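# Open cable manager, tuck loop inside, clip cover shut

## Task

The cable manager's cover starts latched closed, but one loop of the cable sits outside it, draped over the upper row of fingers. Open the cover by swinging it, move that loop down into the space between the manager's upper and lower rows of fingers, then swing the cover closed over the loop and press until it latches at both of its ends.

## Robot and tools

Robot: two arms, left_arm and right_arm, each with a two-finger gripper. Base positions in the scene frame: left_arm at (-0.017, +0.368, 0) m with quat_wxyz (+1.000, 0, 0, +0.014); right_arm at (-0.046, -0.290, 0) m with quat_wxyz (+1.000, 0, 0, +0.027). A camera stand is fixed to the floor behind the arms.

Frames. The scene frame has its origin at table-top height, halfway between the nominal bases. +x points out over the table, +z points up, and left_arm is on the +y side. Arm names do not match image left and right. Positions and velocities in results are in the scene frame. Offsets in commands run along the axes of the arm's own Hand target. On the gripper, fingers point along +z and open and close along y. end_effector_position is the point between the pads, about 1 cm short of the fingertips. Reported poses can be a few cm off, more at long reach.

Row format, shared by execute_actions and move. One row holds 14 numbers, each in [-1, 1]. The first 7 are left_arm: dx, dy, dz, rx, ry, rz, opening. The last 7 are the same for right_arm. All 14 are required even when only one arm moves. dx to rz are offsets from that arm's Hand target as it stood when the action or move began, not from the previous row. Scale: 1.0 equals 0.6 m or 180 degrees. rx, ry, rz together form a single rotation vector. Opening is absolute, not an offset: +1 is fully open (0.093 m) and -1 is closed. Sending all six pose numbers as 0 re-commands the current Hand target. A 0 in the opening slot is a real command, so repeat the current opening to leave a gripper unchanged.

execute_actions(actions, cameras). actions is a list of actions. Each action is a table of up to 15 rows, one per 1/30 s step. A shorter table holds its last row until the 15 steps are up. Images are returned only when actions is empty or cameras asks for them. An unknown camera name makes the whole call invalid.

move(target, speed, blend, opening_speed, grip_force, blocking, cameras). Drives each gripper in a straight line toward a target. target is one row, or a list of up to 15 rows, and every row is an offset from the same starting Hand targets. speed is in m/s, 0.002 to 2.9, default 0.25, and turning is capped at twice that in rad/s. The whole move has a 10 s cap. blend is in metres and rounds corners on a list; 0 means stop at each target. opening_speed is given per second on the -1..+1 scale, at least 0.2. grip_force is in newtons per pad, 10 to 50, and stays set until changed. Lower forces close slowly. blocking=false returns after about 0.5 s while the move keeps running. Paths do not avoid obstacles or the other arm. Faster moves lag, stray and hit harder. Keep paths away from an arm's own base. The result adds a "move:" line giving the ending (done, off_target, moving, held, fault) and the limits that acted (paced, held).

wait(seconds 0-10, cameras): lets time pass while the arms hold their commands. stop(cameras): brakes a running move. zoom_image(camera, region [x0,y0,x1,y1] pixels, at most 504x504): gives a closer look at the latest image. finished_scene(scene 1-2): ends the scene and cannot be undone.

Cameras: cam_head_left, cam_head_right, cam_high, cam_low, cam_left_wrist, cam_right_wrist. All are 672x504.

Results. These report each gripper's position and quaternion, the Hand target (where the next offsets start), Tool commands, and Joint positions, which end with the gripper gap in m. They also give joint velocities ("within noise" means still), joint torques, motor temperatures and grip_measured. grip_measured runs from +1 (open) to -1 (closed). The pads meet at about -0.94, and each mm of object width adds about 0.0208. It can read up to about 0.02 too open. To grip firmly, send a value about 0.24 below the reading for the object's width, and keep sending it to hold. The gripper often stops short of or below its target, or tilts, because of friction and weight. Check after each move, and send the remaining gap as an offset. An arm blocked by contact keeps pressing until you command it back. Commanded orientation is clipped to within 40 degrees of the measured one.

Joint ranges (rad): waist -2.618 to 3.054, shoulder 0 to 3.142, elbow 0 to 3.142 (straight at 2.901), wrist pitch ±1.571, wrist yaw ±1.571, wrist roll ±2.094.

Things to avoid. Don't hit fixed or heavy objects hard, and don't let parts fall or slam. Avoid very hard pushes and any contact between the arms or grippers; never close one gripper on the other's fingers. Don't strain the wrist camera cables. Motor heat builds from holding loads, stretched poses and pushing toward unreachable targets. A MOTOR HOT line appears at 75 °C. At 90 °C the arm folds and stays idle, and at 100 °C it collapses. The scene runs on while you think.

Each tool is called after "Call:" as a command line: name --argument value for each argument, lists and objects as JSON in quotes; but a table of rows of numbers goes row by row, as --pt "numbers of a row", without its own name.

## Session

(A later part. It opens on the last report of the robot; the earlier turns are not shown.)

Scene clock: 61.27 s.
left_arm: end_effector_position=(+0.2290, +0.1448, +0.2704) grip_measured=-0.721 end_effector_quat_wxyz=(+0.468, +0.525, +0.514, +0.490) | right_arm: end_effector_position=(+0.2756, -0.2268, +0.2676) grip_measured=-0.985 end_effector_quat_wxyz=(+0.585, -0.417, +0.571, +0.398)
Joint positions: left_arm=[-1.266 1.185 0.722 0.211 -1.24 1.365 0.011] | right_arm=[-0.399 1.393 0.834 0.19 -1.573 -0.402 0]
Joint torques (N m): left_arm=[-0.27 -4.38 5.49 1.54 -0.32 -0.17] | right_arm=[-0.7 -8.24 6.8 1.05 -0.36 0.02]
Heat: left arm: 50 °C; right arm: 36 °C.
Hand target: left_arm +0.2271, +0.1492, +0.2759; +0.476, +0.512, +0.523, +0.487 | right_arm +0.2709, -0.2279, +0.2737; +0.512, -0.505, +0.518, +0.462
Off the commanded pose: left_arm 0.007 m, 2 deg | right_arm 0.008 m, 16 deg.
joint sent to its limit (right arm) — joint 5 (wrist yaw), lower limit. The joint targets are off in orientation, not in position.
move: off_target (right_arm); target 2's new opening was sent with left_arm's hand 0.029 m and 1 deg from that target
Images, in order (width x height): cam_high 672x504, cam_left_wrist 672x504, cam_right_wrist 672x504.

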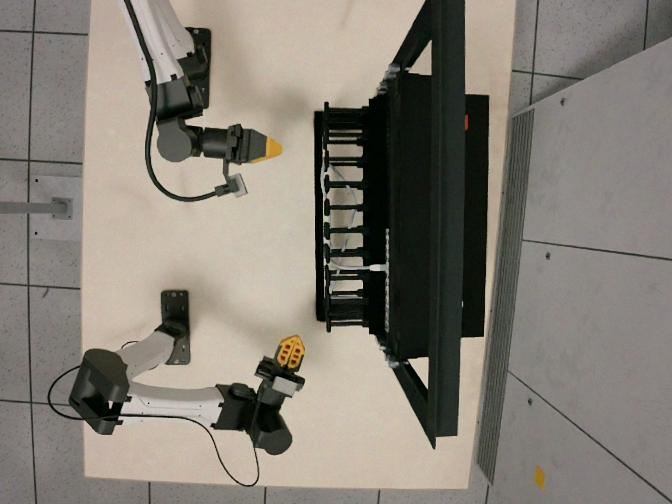

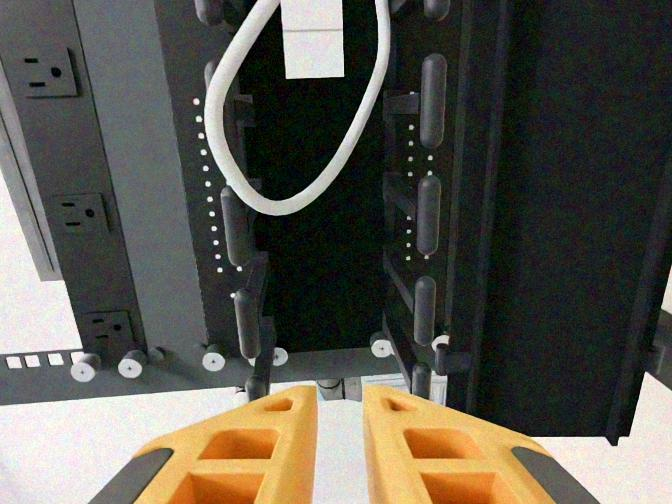

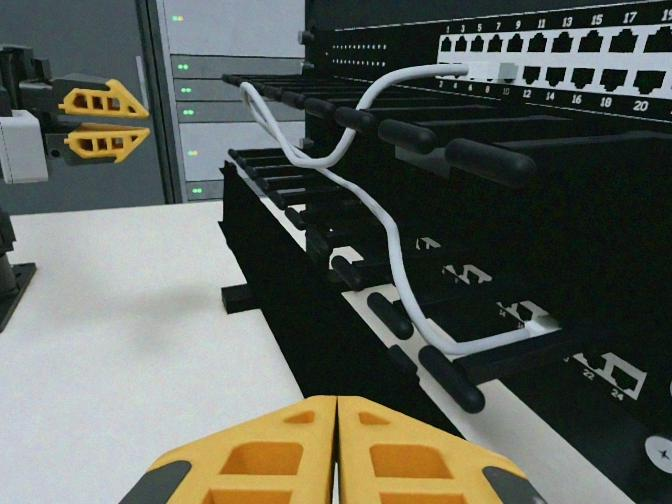

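Call:
execute_actions --actions '[]'

Call:
zoom_image --camera "cam_high" --region '[220, 80, 420, 350]'

Call:
zoom_image --camera "cam_left_wrist" --region '[80, 30, 480, 380]'

Scene clock: 63.67 s.
left_arm: end_effector_position=(+0.2290, +0.1448, +0.2703) grip_measured=-0.721 end_effector_quat_wxyz=(+0.468, +0.525, +0.514, +0.490) | right_arm: end_effector_position=(+0.2756, -0.2268, +0.2676) grip_measured=-0.985 end_effector_quat_wxyz=(+0.585, -0.417, +0.571, +0.398)
Joint positions: left_arm=[-1.266 1.185 0.722 0.211 -1.24 1.365 0.011] | right_arm=[-0.399 1.393 0.834 0.19 -1.573 -0.402 0]
Joint velocities: within noise
Joint torques (N m): left_arm=[-0.14 -4.37 5.81 1.53 -0.37 -0.18] | right_arm=[-0.77 -8.25 6.78 1.04 -0.35 0.02]
Motor temperatures (°C): left_arm=[28 41 50 34 28 28 29] | right_arm=[30 34 36 36 30 30 28]
Heat: left arm: 50 °C; right arm: 36 °C.
Hand target: left_arm +0.2271, +0.1491, +0.2760; +0.476, +0.512, +0.523, +0.487 | right_arm +0.2709, -0.2279, +0.2737; +0.512, -0.505, +0.518, +0.462
Tool commands: left_gripper/opening=-0.72 right_gripper/opening=-1.0
Off the commanded pose: left_arm 0.007 m, 2 deg | right_arm 0.008 m, 16 deg.

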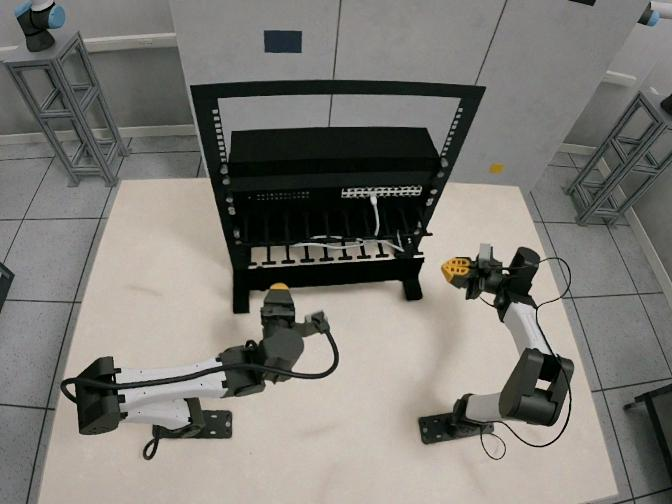

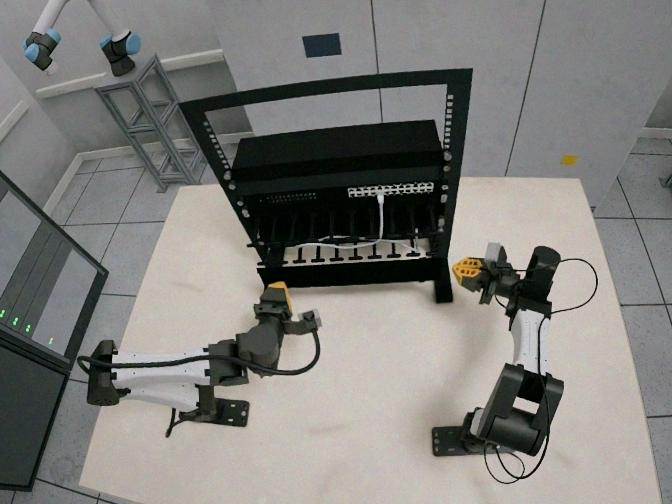

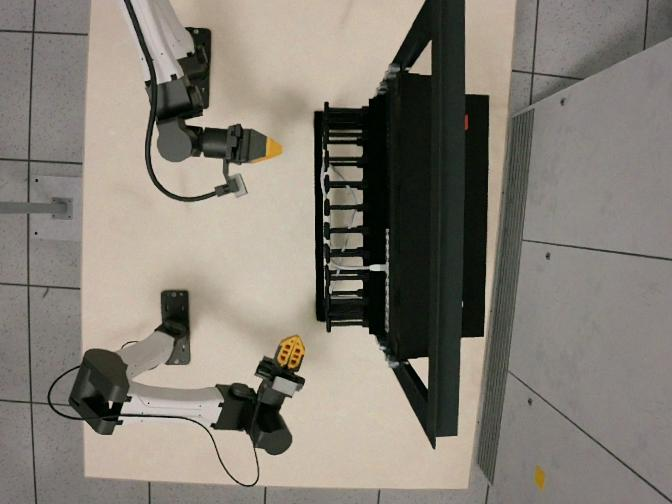

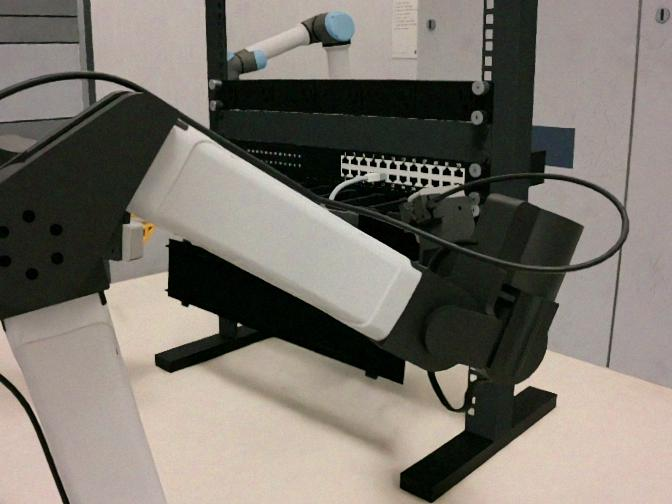

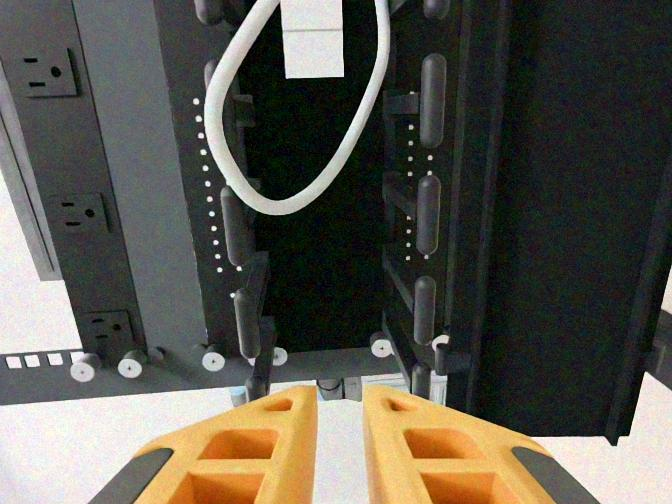

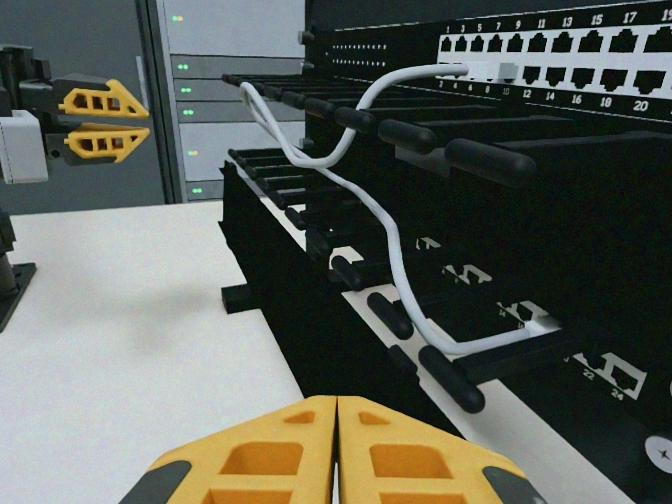

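Scaled by 1.867 from the camera's 672x504 image, which has a finer 960x720 frame.

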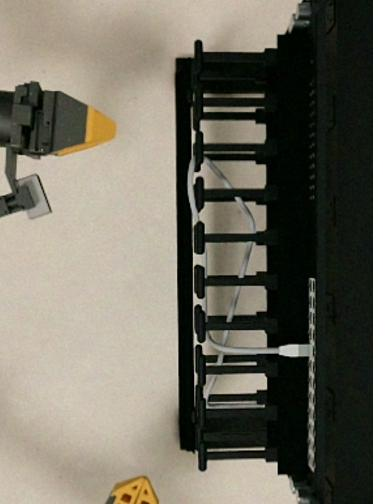

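Scaled by 1.260 from the camera's 672x504 image, which has a finer 960x720 frame.

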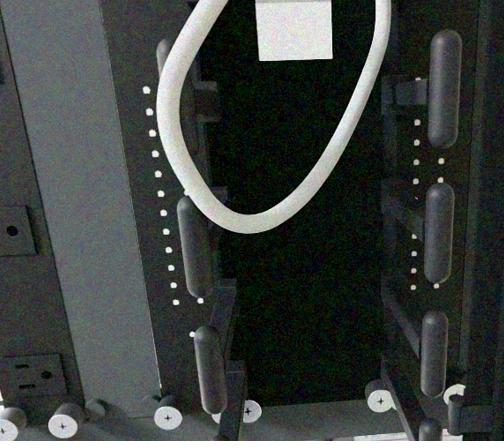

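Call:
move --pt "-0.038 0.028 0.08 0 0 0 -0.3 0 0 0 0 0 0 -1" --pt "-0.038 0.028 0.15 0 0 0 -0.3 0 0 0 0 0 0 -1" --blend '[0.02,0]' --speed 0.12 --cameras '["cam_left_wrist","cam_right_wrist","cam_high"]'

Scene clock: 66.43 s.
left_arm: end_effector_position=(+0.3138, +0.1354, +0.2689) grip_measured=-0.301 end_effector_quat_wxyz=(+0.455, +0.524, +0.525, +0.492) | right_arm: end_effector_position=(+0.2756, -0.2268, +0.2676) grip_measured=-0.985 end_effector_quat_wxyz=(+0.585, -0.417, +0.571, +0.398)
Joint positions: left_arm=[-1.001 1.402 0.864 0.349 -1.004 1.449 0.031] | right_arm=[-0.399 1.393 0.834 0.19 -1.573 -0.402 0]
Joint torques (N m): left_arm=[0.27 -4.05 8.65 1.97 -0.03 0.15] | right_arm=[-0.66 -8.29 6.78 1.05 -0.35 0.02]
Heat: left arm: 50 °C; right arm: 36 °C.
Hand target: left_arm +0.3186, +0.1285, +0.2862; +0.476, +0.512, +0.523, +0.487 | right_arm +0.2709, -0.2279, +0.2737; +0.512, -0.505, +0.518, +0.462
Off the commanded pose: left_arm 0.019 m, 3 deg | right_arm 0.008 m, 16 deg.
joint sent to its limit (right arm) — joint 5 (wrist yaw), lower limit. The joint targets are off in orientation, not in position.
move: off_target (left_arm, right_arm)
Images, in order (width x height): cam_high 672x504, cam_left_wrist 672x504, cam_right_wrist 672x504.

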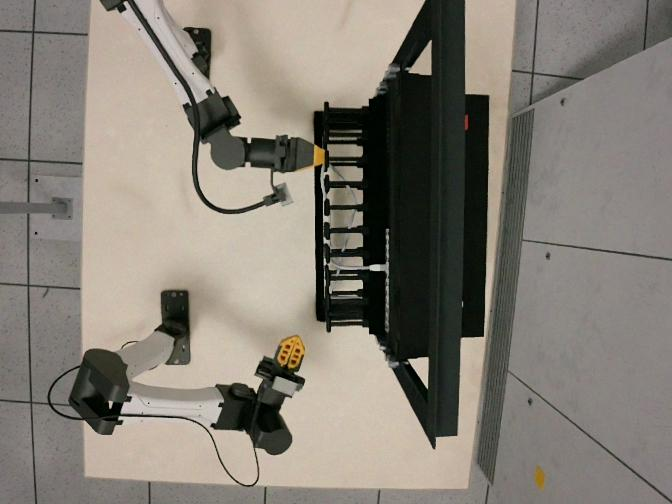

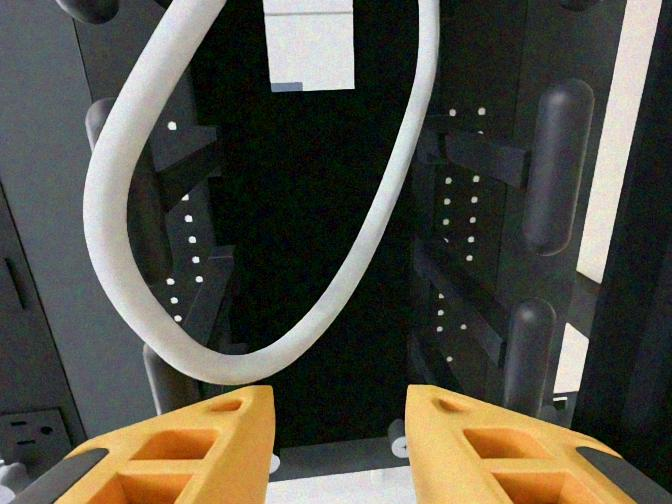

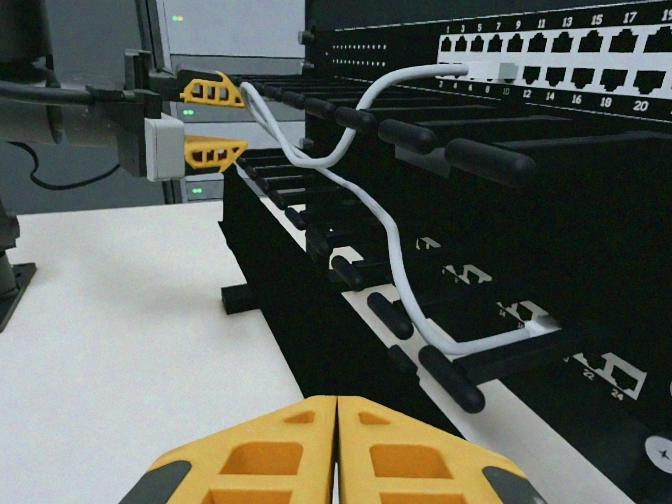

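Call:
move --pt "0 0.005 -0.03 0 0 0 -0.3 0 0 0 0 0 0 -1" --pt "-0.03 0.033 -0.03 0 0 0 -0.3 0 0 0 0 0 0 -1" --pt "-0.03 0.033 0.01 0 0 0 -0.3 0 0 0 0 0 0 -1" --blend '[0.01,0.01,0]' --speed 0.1 --cameras '["cam_left_wrist","cam_right_wrist"]'

Call:
zoom_image --camera "cam_right_wrist" --region '[120, 40, 370, 220]'

Scene clock: 68.33 s.
left_arm: end_effector_position=(+0.3220, +0.1158, +0.2924) grip_measured=-0.301 end_effector_quat_wxyz=(+0.463, +0.517, +0.526, +0.491) | right_arm: end_effector_position=(+0.2756, -0.2268, +0.2676) grip_measured=-0.985 end_effector_quat_wxyz=(+0.585, -0.417, +0.571, +0.398)
Joint positions: left_arm=[-1.015 1.461 0.995 0.298 -1.017 1.449 0.031] | right_arm=[-0.399 1.393 0.834 0.19 -1.573 -0.402 0]
Joint torques (N m): left_arm=[0.43 -4.36 8.55 1.73 0.03 0.07] | right_arm=[-0.66 -8.24 6.76 1.04 -0.37 0]
Heat: left arm: 50 °C; right arm: 36 °C.
Hand target: left_arm +0.3264, +0.1106, +0.3055; +0.476, +0.512, +0.523, +0.487 | right_arm +0.2709, -0.2279, +0.2737; +0.512, -0.505, +0.518, +0.462
Off the commanded pose: left_arm 0.015 m, 2 deg | right_arm 0.008 m, 16 deg.
joint sent to its limit (right arm) — joint 5 (wrist yaw), lower limit. The joint targets are off in orientation, not in position.
move: off_target (left_arm, right_arm); blend cut to 0.0087 m at target 1
Images, in order (width x height): cam_left_wrist 672x504, cam_right_wrist 672x504.

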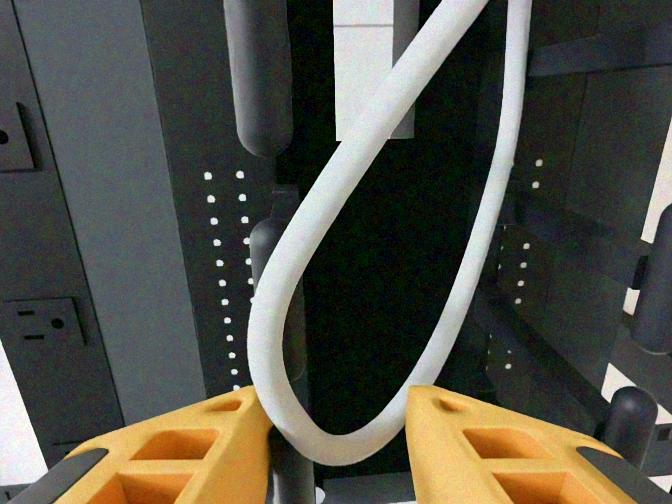

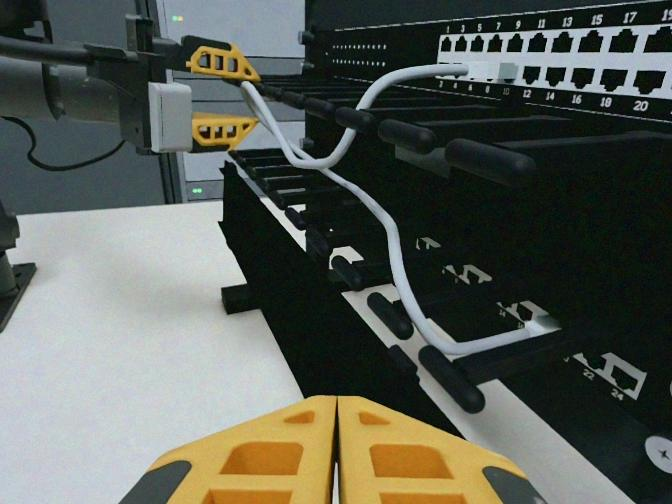

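Scaled by 2.016 from the camera's 672x504 image, which has a finer 960x720 frame.

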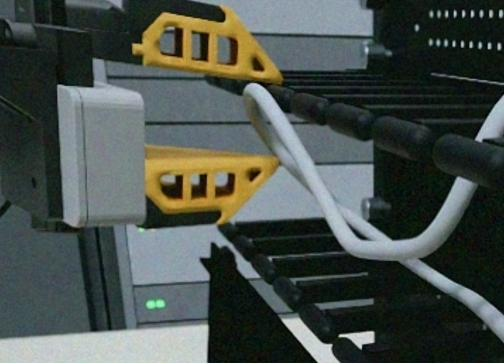

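Call:
move --pt "0 0 0.0 0 0 0 -1 0 0 0 0 0 0 -1" --pt "0.02 -0.01 -0.07 0 0 0 -1 0 0 0 0 0 0 -1" --pt "0.03 -0.075 -0.07 0 0 0 -1 0 0 0 0 0 0 -1" --pt "0.05 -0.078 0.0 0 0 0 -1 0 0 0 0 0 0 -1" --pt "0.08 -0.072 0.12 0 0 0 -1 0 0 0 0 0 0 -1" --blend '[0,0.01,0.01,0,0]' --speed 0.1 --cameras '["cam_left_wrist","cam_right_wrist","cam_high"]'

Call:
zoom_image --camera "cam_right_wrist" --region '[120, 40, 370, 220]'

Call:
zoom_image --camera "cam_high" --region '[220, 80, 420, 350]'

Scene clock: 72.50 s.
left_arm: end_effector_position=(+0.3288, +0.1181, +0.2965) grip_measured=-0.863 end_effector_quat_wxyz=(+0.544, +0.509, +0.483, +0.460) | right_arm: end_effector_position=(+0.2756, -0.2268, +0.2676) grip_measured=-0.985 end_effector_quat_wxyz=(+0.585, -0.417, +0.571, +0.398)
Joint positions: left_arm=[-0.943 1.417 0.846 0.593 -0.805 1.528 0.004] | right_arm=[-0.399 1.393 0.834 0.19 -1.573 -0.402 0]
Joint torques (N m): left_arm=[15.31 2.13 6.06 1.17 0.39 -0.4] | right_arm=[-0.69 -8.27 6.8 1.04 -0.37 0.03]
Heat: left arm: 50 °C; right arm: 36 °C.
Hand target: left_arm +0.3940, +0.1602, +0.2574; +0.476, +0.512, +0.523, +0.487 | right_arm +0.2709, -0.2279, +0.2737; +0.512, -0.505, +0.518, +0.462
Off the commanded pose: left_arm 0.087 m, 10 deg | right_arm 0.008 m, 16 deg.
joint sent to its limit (right arm) — joint 5 (wrist yaw), lower limit. The joint targets are off in orientation, not in position.
move: off_target (left_arm, right_arm)
Images, in order (width x height): cam_high 672x504, cam_left_wrist 672x504, cam_right_wrist 672x504.

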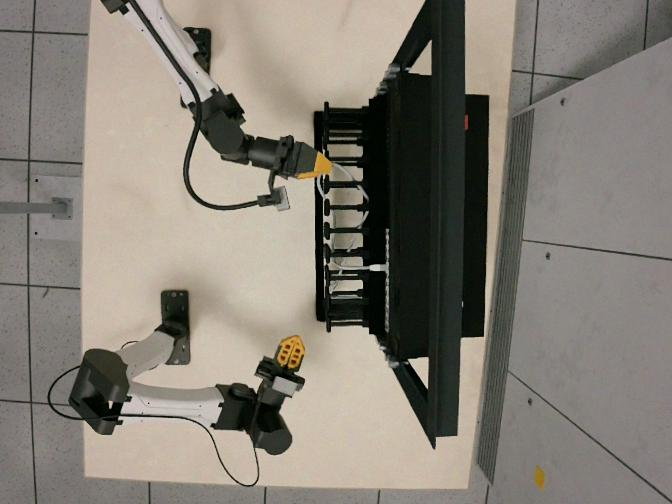

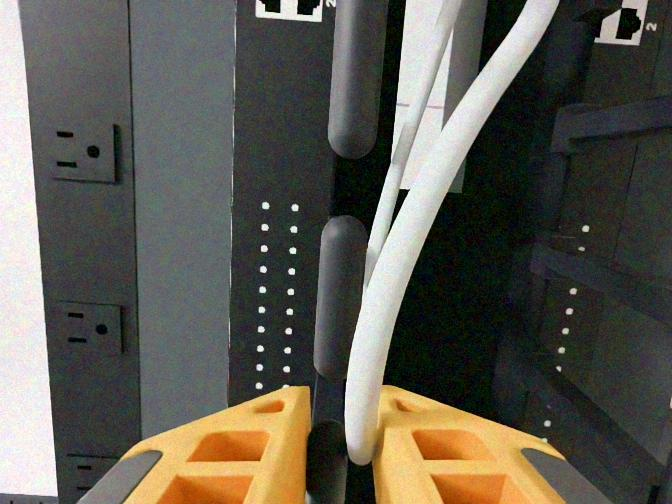

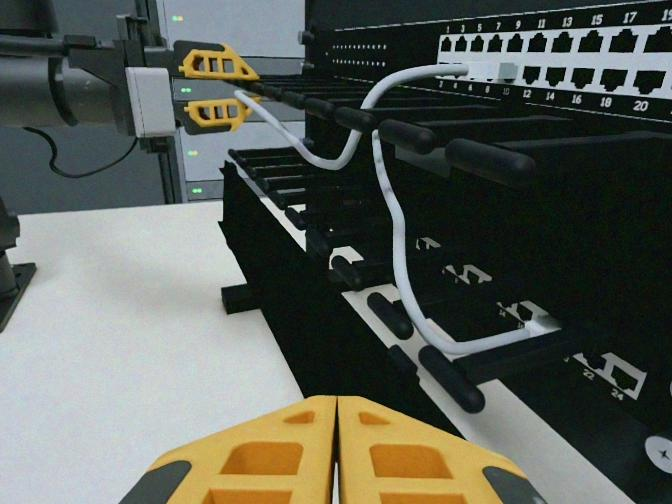

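Scaled by 2.016 from the camera's 672x504 image, which has a finer 960x720 frame.

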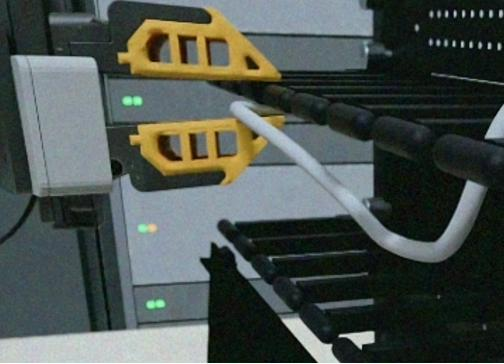

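Scaled by 1.867 from the camera's 672x504 image, which has a finer 960x720 frame.

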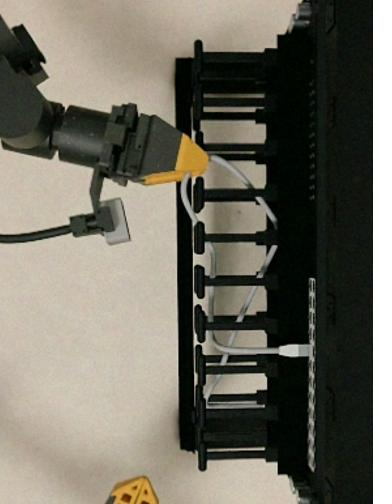

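Call:
move --pt "-0.068 0.065 -0.11 0 0 0 -0.25 0 0 0 0 0 0 -1" --pt "-0.068 0.07 -0.19 0 0 0 -0.25 0 0 0 0 0 0 -1" --speed 0.1 --cameras '["cam_left_wrist","cam_right_wrist","cam_high"]'

Call:
zoom_image --camera "cam_right_wrist" --region '[120, 40, 370, 220]'

Call:
zoom_image --camera "cam_high" --region '[220, 80, 420, 350]'

Scene clock: 75.87 s.
left_arm: end_effector_position=(+0.2875, +0.1111, +0.3035) grip_measured=-0.251 end_effector_quat_wxyz=(+0.470, +0.523, +0.516, +0.489) | right_arm: end_effector_position=(+0.2756, -0.2268, +0.2676) grip_measured=-0.985 end_effector_quat_wxyz=(+0.585, -0.417, +0.571, +0.398)
Joint positions: left_arm=[-1.115 1.385 0.972 0.24 -1.093 1.443 0.033] | right_arm=[-0.399 1.393 0.834 0.19 -1.573 -0.402 0]
Joint torques (N m): left_arm=[-0.12 -6.13 4.79 1.67 -0.32 -0.17] | right_arm=[-0.69 -8.23 6.83 1.05 -0.35 0.02]
Heat: left arm: 50 °C; right arm: 36 °C.
Hand target: left_arm +0.2842, +0.1169, +0.3075; +0.476, +0.512, +0.523, +0.487 | right_arm +0.2709, -0.2279, +0.2737; +0.512, -0.505, +0.518, +0.462
Off the commanded pose: left_arm 0.008 m, 2 deg | right_arm 0.008 m, 16 deg.
joint sent to its limit (right arm) — joint 5 (wrist yaw), lower limit. The joint targets are off in orientation, not in position.
move: off_target (right_arm)
Images, in order (width x height): cam_high 672x504, cam_left_wrist 672x504, cam_right_wrist 672x504.

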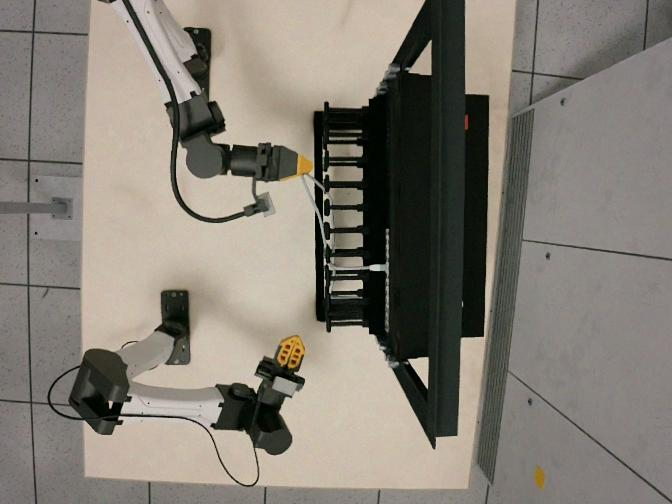

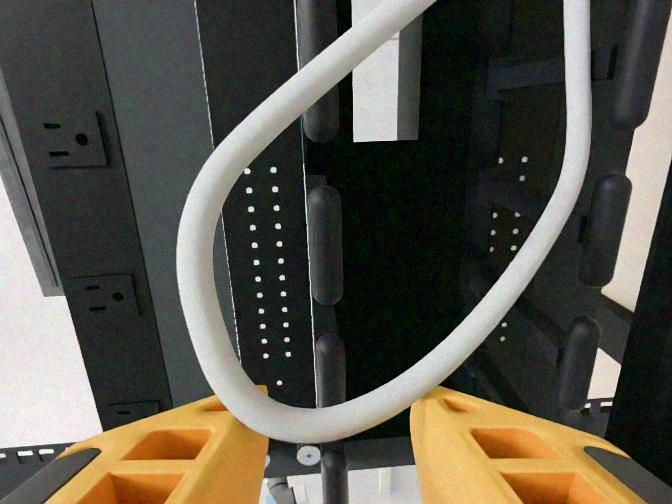

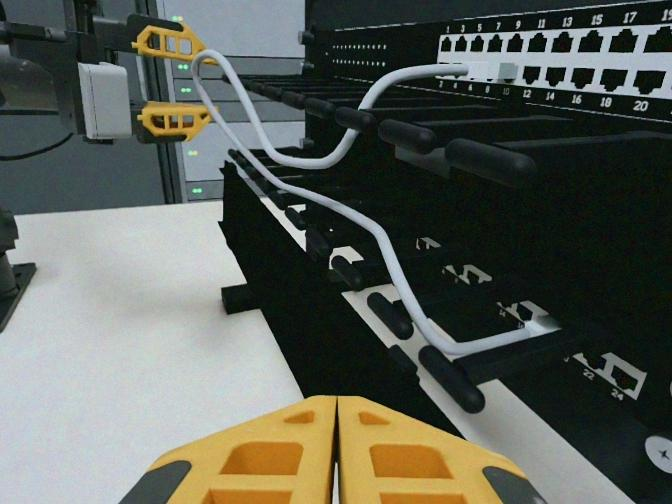

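Scaled by 2.016 from the camera's 672x504 image, which has a finer 960x720 frame.

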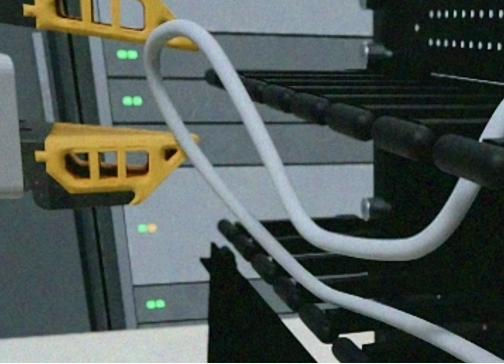

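Scaled by 1.867 from the camera's 672x504 image, which has a finer 960x720 frame.

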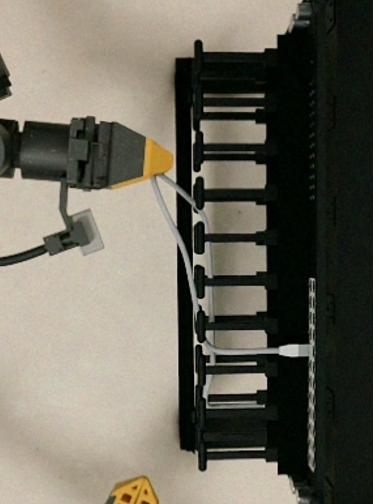

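Call:
move --pt "-0.015 0.015 -0.01 0 0 0 0.0 0 0 0 0 0 0 -1" --pt "-0.02 0.015 0.015 0 0 0 0.0 0 0 0 0 0 0 -1" --pt "-0.02 0.012 0.015 0 0 0 -1 0 0 0 0 0 0 -1" --pt "-0.02 0.012 0.0 0 0 0 -1 0 0 0 0 0 0 -1" --speed 0.1 --cameras '["cam_left_wrist","cam_right_wrist"]'

Scene clock: 79.03 s.
left_arm: end_effector_position=(+0.2859, +0.1059, +0.3012) grip_measured=-0.992 end_effector_quat_wxyz=(+0.461, +0.528, +0.516, +0.493) | right_arm: end_effector_position=(+0.2756, -0.2268, +0.2676) grip_measured=-0.985 end_effector_quat_wxyz=(+0.585, -0.417, +0.571, +0.398)
Joint positions: left_arm=[-1.129 1.407 0.996 0.208 -1.114 1.432 0] | right_arm=[-0.399 1.393 0.834 0.19 -1.573 -0.402 0]
Joint torques (N m): left_arm=[-0.51 -5.15 7.73 1.66 -0.25 -0.11] | right_arm=[-0.64 -8.24 6.74 1.05 -0.36 0.03]
Heat: left arm: 51 °C; right arm: 36 °C.
Hand target: left_arm +0.2850, +0.1049, +0.3145; +0.476, +0.512, +0.523, +0.487 | right_arm +0.2709, -0.2279, +0.2737; +0.512, -0.505, +0.518, +0.462
Off the commanded pose: left_arm 0.013 m, 3 deg | right_arm 0.008 m, 16 deg.
joint sent to its limit (right arm) — joint 5 (wrist yaw), lower limit. The joint targets are off in orientation, not in position.
move: off_target (left_arm, right_arm); target 3's new opening was sent with left_arm's hand 0.015 m and 3 deg from that target
Images, in order (width x height): cam_left_wrist 672x504, cam_right_wrist 672x504.

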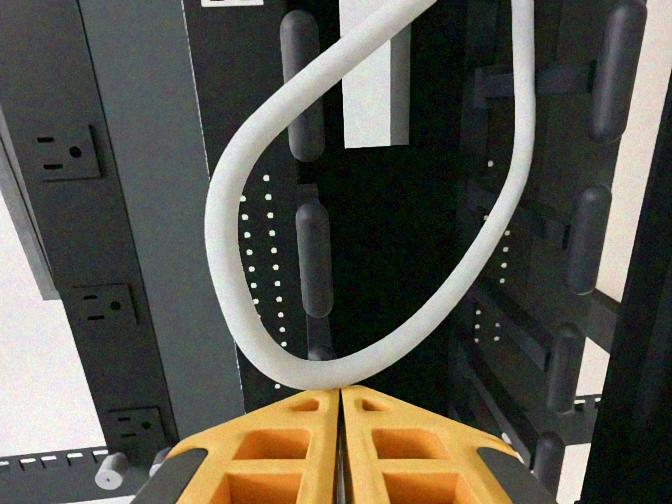

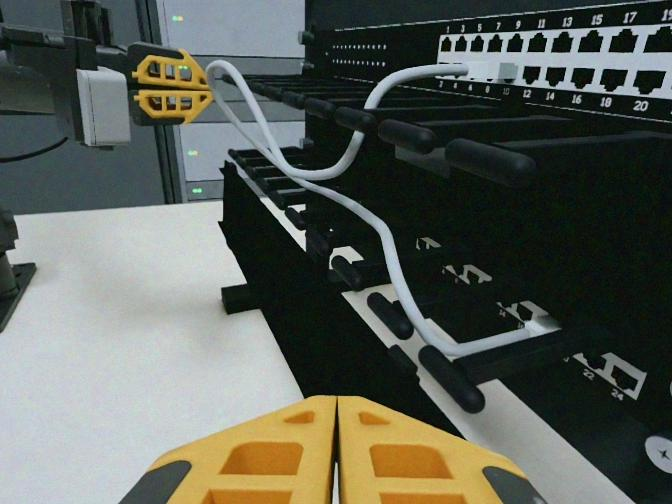

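Call:
move --pt "-0.01 0.005 -0.01 0 0 0 -0.2 0 0 0 0 0 0 -1" --pt "-0.025 0.008 0.035 0 0 0 -0.2 0 0 0 0 0 0 -1" --pt "-0.025 0.008 0.037 0 0 0 -1 0 0 0 0 0 0 -1" --pt "-0.02 0.005 -0.01 0 0 0 -1 0 0 0 0 0 0 -1" --speed 0.1 --cameras '["cam_left_wrist","cam_right_wrist"]'

Scene clock: 82.90 s.
left_arm: end_effector_position=(+0.2827, +0.0863, +0.3073) grip_measured=-0.992 end_effector_quat_wxyz=(+0.465, +0.528, +0.514, +0.490) | right_arm: end_effector_position=(+0.2756, -0.2268, +0.2676) grip_measured=-0.985 end_effector_quat_wxyz=(+0.585, -0.417, +0.571, +0.398)
Joint positions: left_arm=[-1.165 1.461 1.066 0.187 -1.14 1.422 0] | right_arm=[-0.399 1.393 0.834 0.19 -1.573 -0.402 0]
Joint torques (N m): left_arm=[-0.25 -7.21 5.71 1.66 -0.33 -0.19] | right_arm=[-0.69 -8.23 6.75 1.04 -0.37 0.02]
Heat: left arm: 51 °C; right arm: 36 °C.
Hand target: left_arm +0.2795, +0.0928, +0.3179; +0.476, +0.512, +0.523, +0.487 | right_arm +0.2709, -0.2279, +0.2737; +0.512, -0.505, +0.518, +0.462
Off the commanded pose: left_arm 0.013 m, 3 deg | right_arm 0.008 m, 16 deg.
joint sent to its limit (right arm) — joint 5 (wrist yaw), lower limit. The joint targets are off in orientation, not in position.
move: off_target (left_arm, right_arm); target 3's new opening was sent with left_arm's hand 0.017 m and 3 deg from that target
Images, in order (width x height): cam_left_wrist 672x504, cam_right_wrist 672x504.

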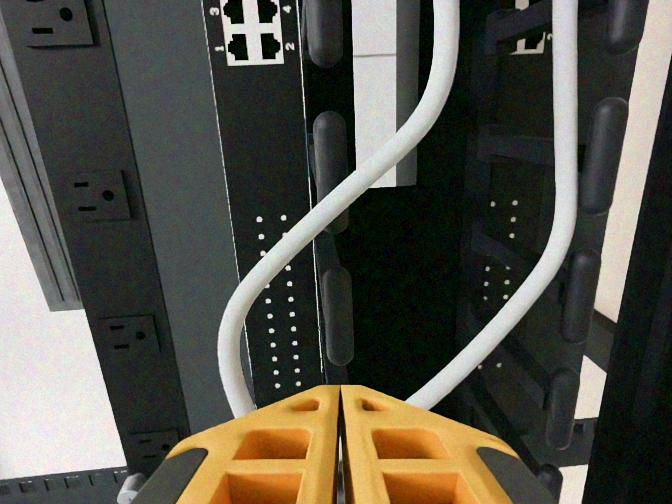

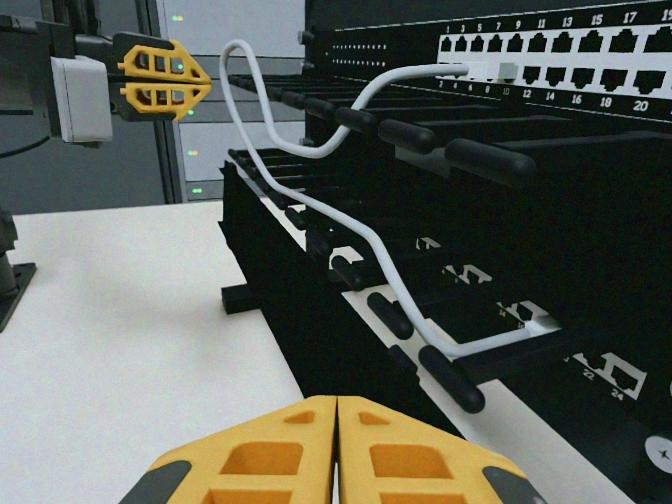

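Call:
move --pt "0.015 0.005 -0.01 0 0 0 0 0 0 0 0 0 0 -1" --pt "0.015 0.008 0.04 0 0 0 0 0 0 0 0 0 0 -1" --speed 0.1 --cameras '["cam_left_wrist","cam_right_wrist","cam_high"]'

Call:
zoom_image --camera "cam_high" --region '[220, 80, 420, 350]'

Scene clock: 85.10 s.
left_arm: end_effector_position=(+0.3015, +0.1077, +0.3116) grip_measured=-0.001 end_effector_quat_wxyz=(+0.463, +0.516, +0.527, +0.492) | right_arm: end_effector_position=(+0.2756, -0.2268, +0.2676) grip_measured=-0.985 end_effector_quat_wxyz=(+0.585, -0.417, +0.571, +0.398)
Joint positions: left_arm=[-1.086 1.435 1.056 0.189 -1.092 1.423 0.045] | right_arm=[-0.399 1.393 0.834 0.19 -1.573 -0.402 0]
Joint torques (N m): left_arm=[0.13 -4.34 7.24 1.87 0.01 0.15] | right_arm=[-0.69 -8.28 6.75 1.04 -0.37 0.01]
Heat: left arm: 51 °C; right arm: 36 °C.
Hand target: left_arm +0.3036, +0.1023, +0.3210; +0.476, +0.512, +0.523, +0.487 | right_arm +0.2709, -0.2279, +0.2737; +0.512, -0.505, +0.518, +0.462
Off the commanded pose: left_arm 0.011 m, 2 deg | right_arm 0.008 m, 16 deg.
joint sent to its limit (right arm) — joint 5 (wrist yaw), lower limit. The joint targets are off in orientation, not in position.
move: off_target (left_arm, right_arm)
Images, in order (width x height): cam_high 672x504, cam_left_wrist 672x504, cam_right_wrist 672x504.

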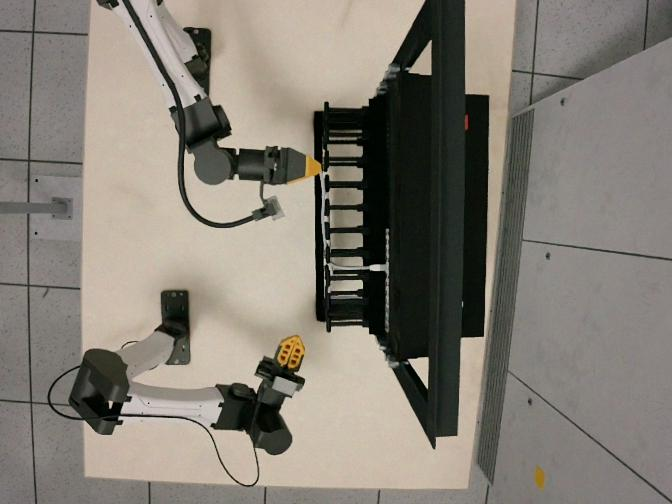

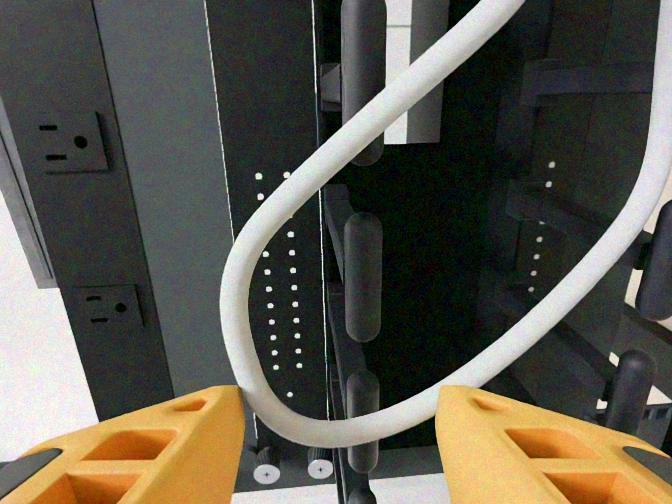

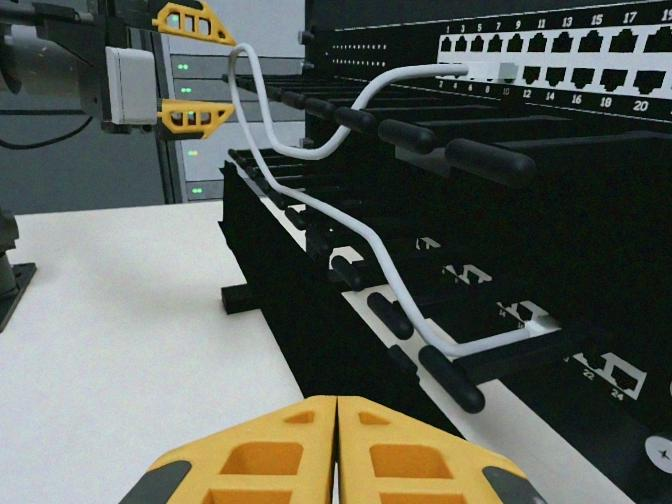

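Scaled by 1.867 from the camera's 672x504 image, which has a finer 960x720 frame.

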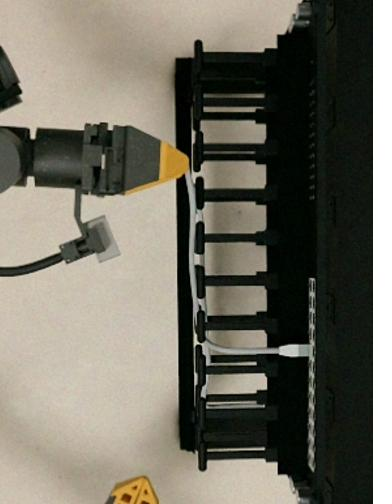

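Call:
move --pt "-0.008 0.005 0.016 0 0 0 0 0 0 0 0 0 0 -1" --pt "-0.008 0.005 0.016 0 0 0 -1 0 0 0 0 0 0 -1" --pt "-0.005 0.005 -0.04 0 0 0 -1 0 0 0 0 0 0 -1" --speed 0.08 --cameras '["cam_left_wrist","cam_right_wrist"]'

Scene clock: 87.90 s.
left_arm: end_effector_position=(+0.2831, +0.0913, +0.3177) grip_measured=-0.982 end_effector_quat_wxyz=(+0.471, +0.525, +0.515, +0.487) | right_arm: end_effector_position=(+0.2756, -0.2268, +0.2676) grip_measured=-0.985 end_effector_quat_wxyz=(+0.585, -0.417, +0.571, +0.398)
Joint positions: left_arm=[-1.156 1.436 1.078 0.165 -1.127 1.423 0] | right_arm=[-0.399 1.393 0.834 0.19 -1.573 -0.402 0]
Joint torques (N m): left_arm=[-0.23 -6.97 5.64 1.55 -0.35 -0.06] | right_arm=[-0.64 -8.24 6.71 1.04 -0.37 0]
Heat: left arm: 51 °C; right arm: 36 °C.
Hand target: left_arm +0.2800, +0.0988, +0.3258; +0.476, +0.512, +0.523, +0.487 | right_arm +0.2709, -0.2279, +0.2737; +0.512, -0.505, +0.518, +0.462
Off the commanded pose: left_arm 0.011 m, 2 deg | right_arm 0.008 m, 16 deg.
joint sent to its limit (right arm) — joint 5 (wrist yaw), lower limit. The joint targets are off in orientation, not in position.
move: off_target (left_arm, right_arm); target 2's new opening was sent with left_arm's hand 0.017 m and 2 deg from that target
Images, in order (width x height): cam_left_wrist 672x504, cam_right_wrist 672x504.

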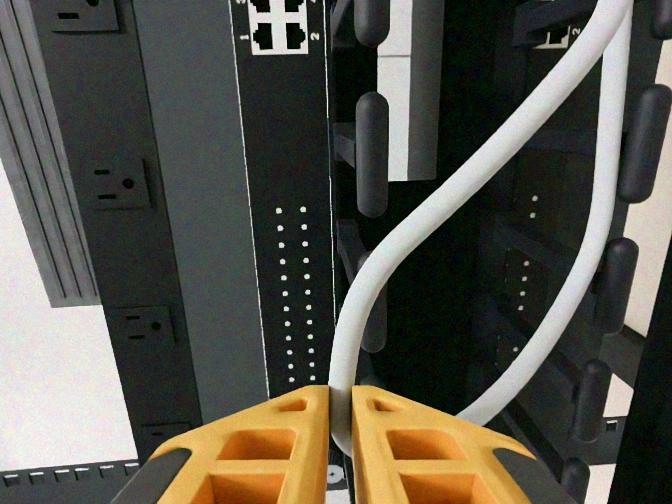

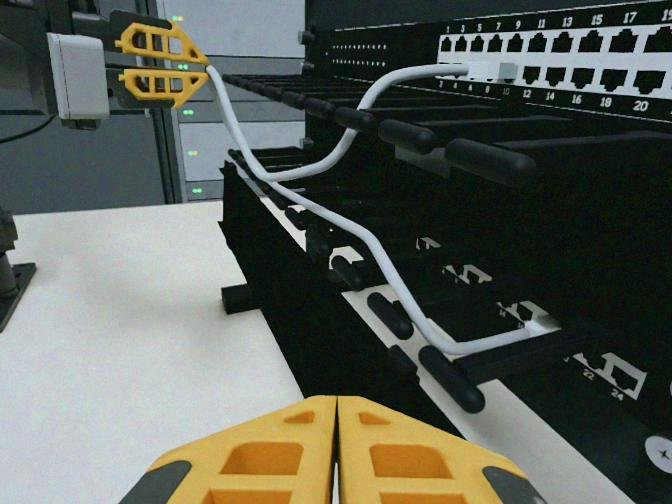

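Call:
move --pt "0.02 -0.04 -0.01 0 0 0 -1 0 0 0 0 0 0 -1" --pt "0.035 -0.095 -0.005 0 0 0 -1 0 0 0 0 0 0 -1" --speed 0.1 --blend '[0.01,0]' --cameras '["cam_left_wrist","cam_right_wrist"]'

Call:
zoom_image --camera "cam_right_wrist" --region '[120, 40, 370, 220]'

Scene clock: 89.83 s.
left_arm: end_effector_position=(+0.2724, +0.1125, +0.2701) grip_measured=-0.982 end_effector_quat_wxyz=(+0.481, +0.515, +0.521, +0.482) | right_arm: end_effector_position=(+0.2756, -0.2268, +0.2676) grip_measured=-0.985 end_effector_quat_wxyz=(+0.585, -0.417, +0.571, +0.398)
Joint positions: left_arm=[-1.158 1.384 0.831 0.38 -1.131 1.408 0] | right_arm=[-0.399 1.393 0.834 0.19 -1.573 -0.402 0]
Joint torques (N m): left_arm=[0.65 -5.37 4.22 1.59 -0.25 0.06] | right_arm=[-0.64 -8.25 6.8 1.05 -0.35 0]
Heat: left arm: 51 °C; right arm: 36 °C.
Hand target: left_arm +0.2724, +0.1196, +0.2691; +0.476, +0.512, +0.523, +0.487 | right_arm +0.2709, -0.2279, +0.2737; +0.512, -0.505, +0.518, +0.462
Off the commanded pose: left_arm 0.007 m, 1 deg | right_arm 0.008 m, 16 deg.
joint sent to its limit (right arm) — joint 5 (wrist yaw), lower limit. The joint targets are off in orientation, not in position.
move: off_target (right_arm)
Images, in order (width x height): cam_left_wrist 672x504, cam_right_wrist 672x504.

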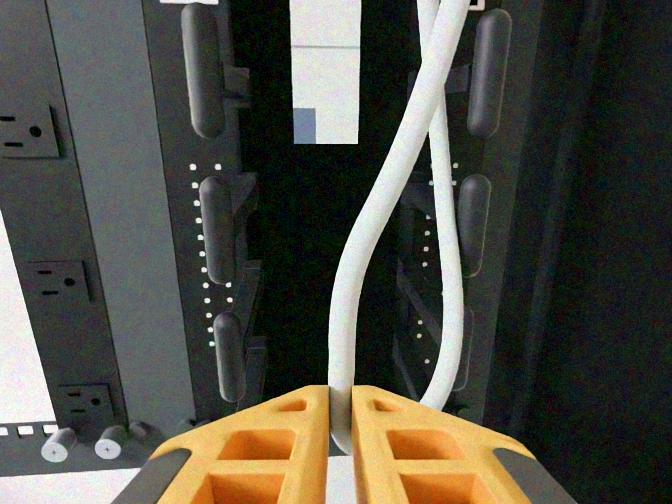

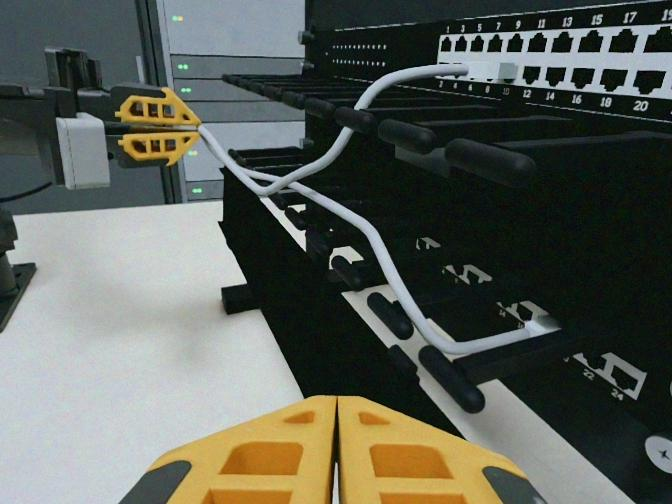

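Scaled by 2.016 from the camera's 672x504 image, which has a finer 960x720 frame.

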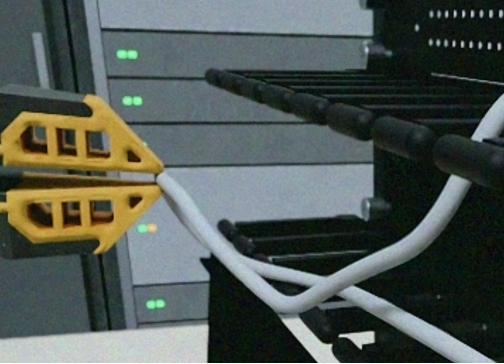

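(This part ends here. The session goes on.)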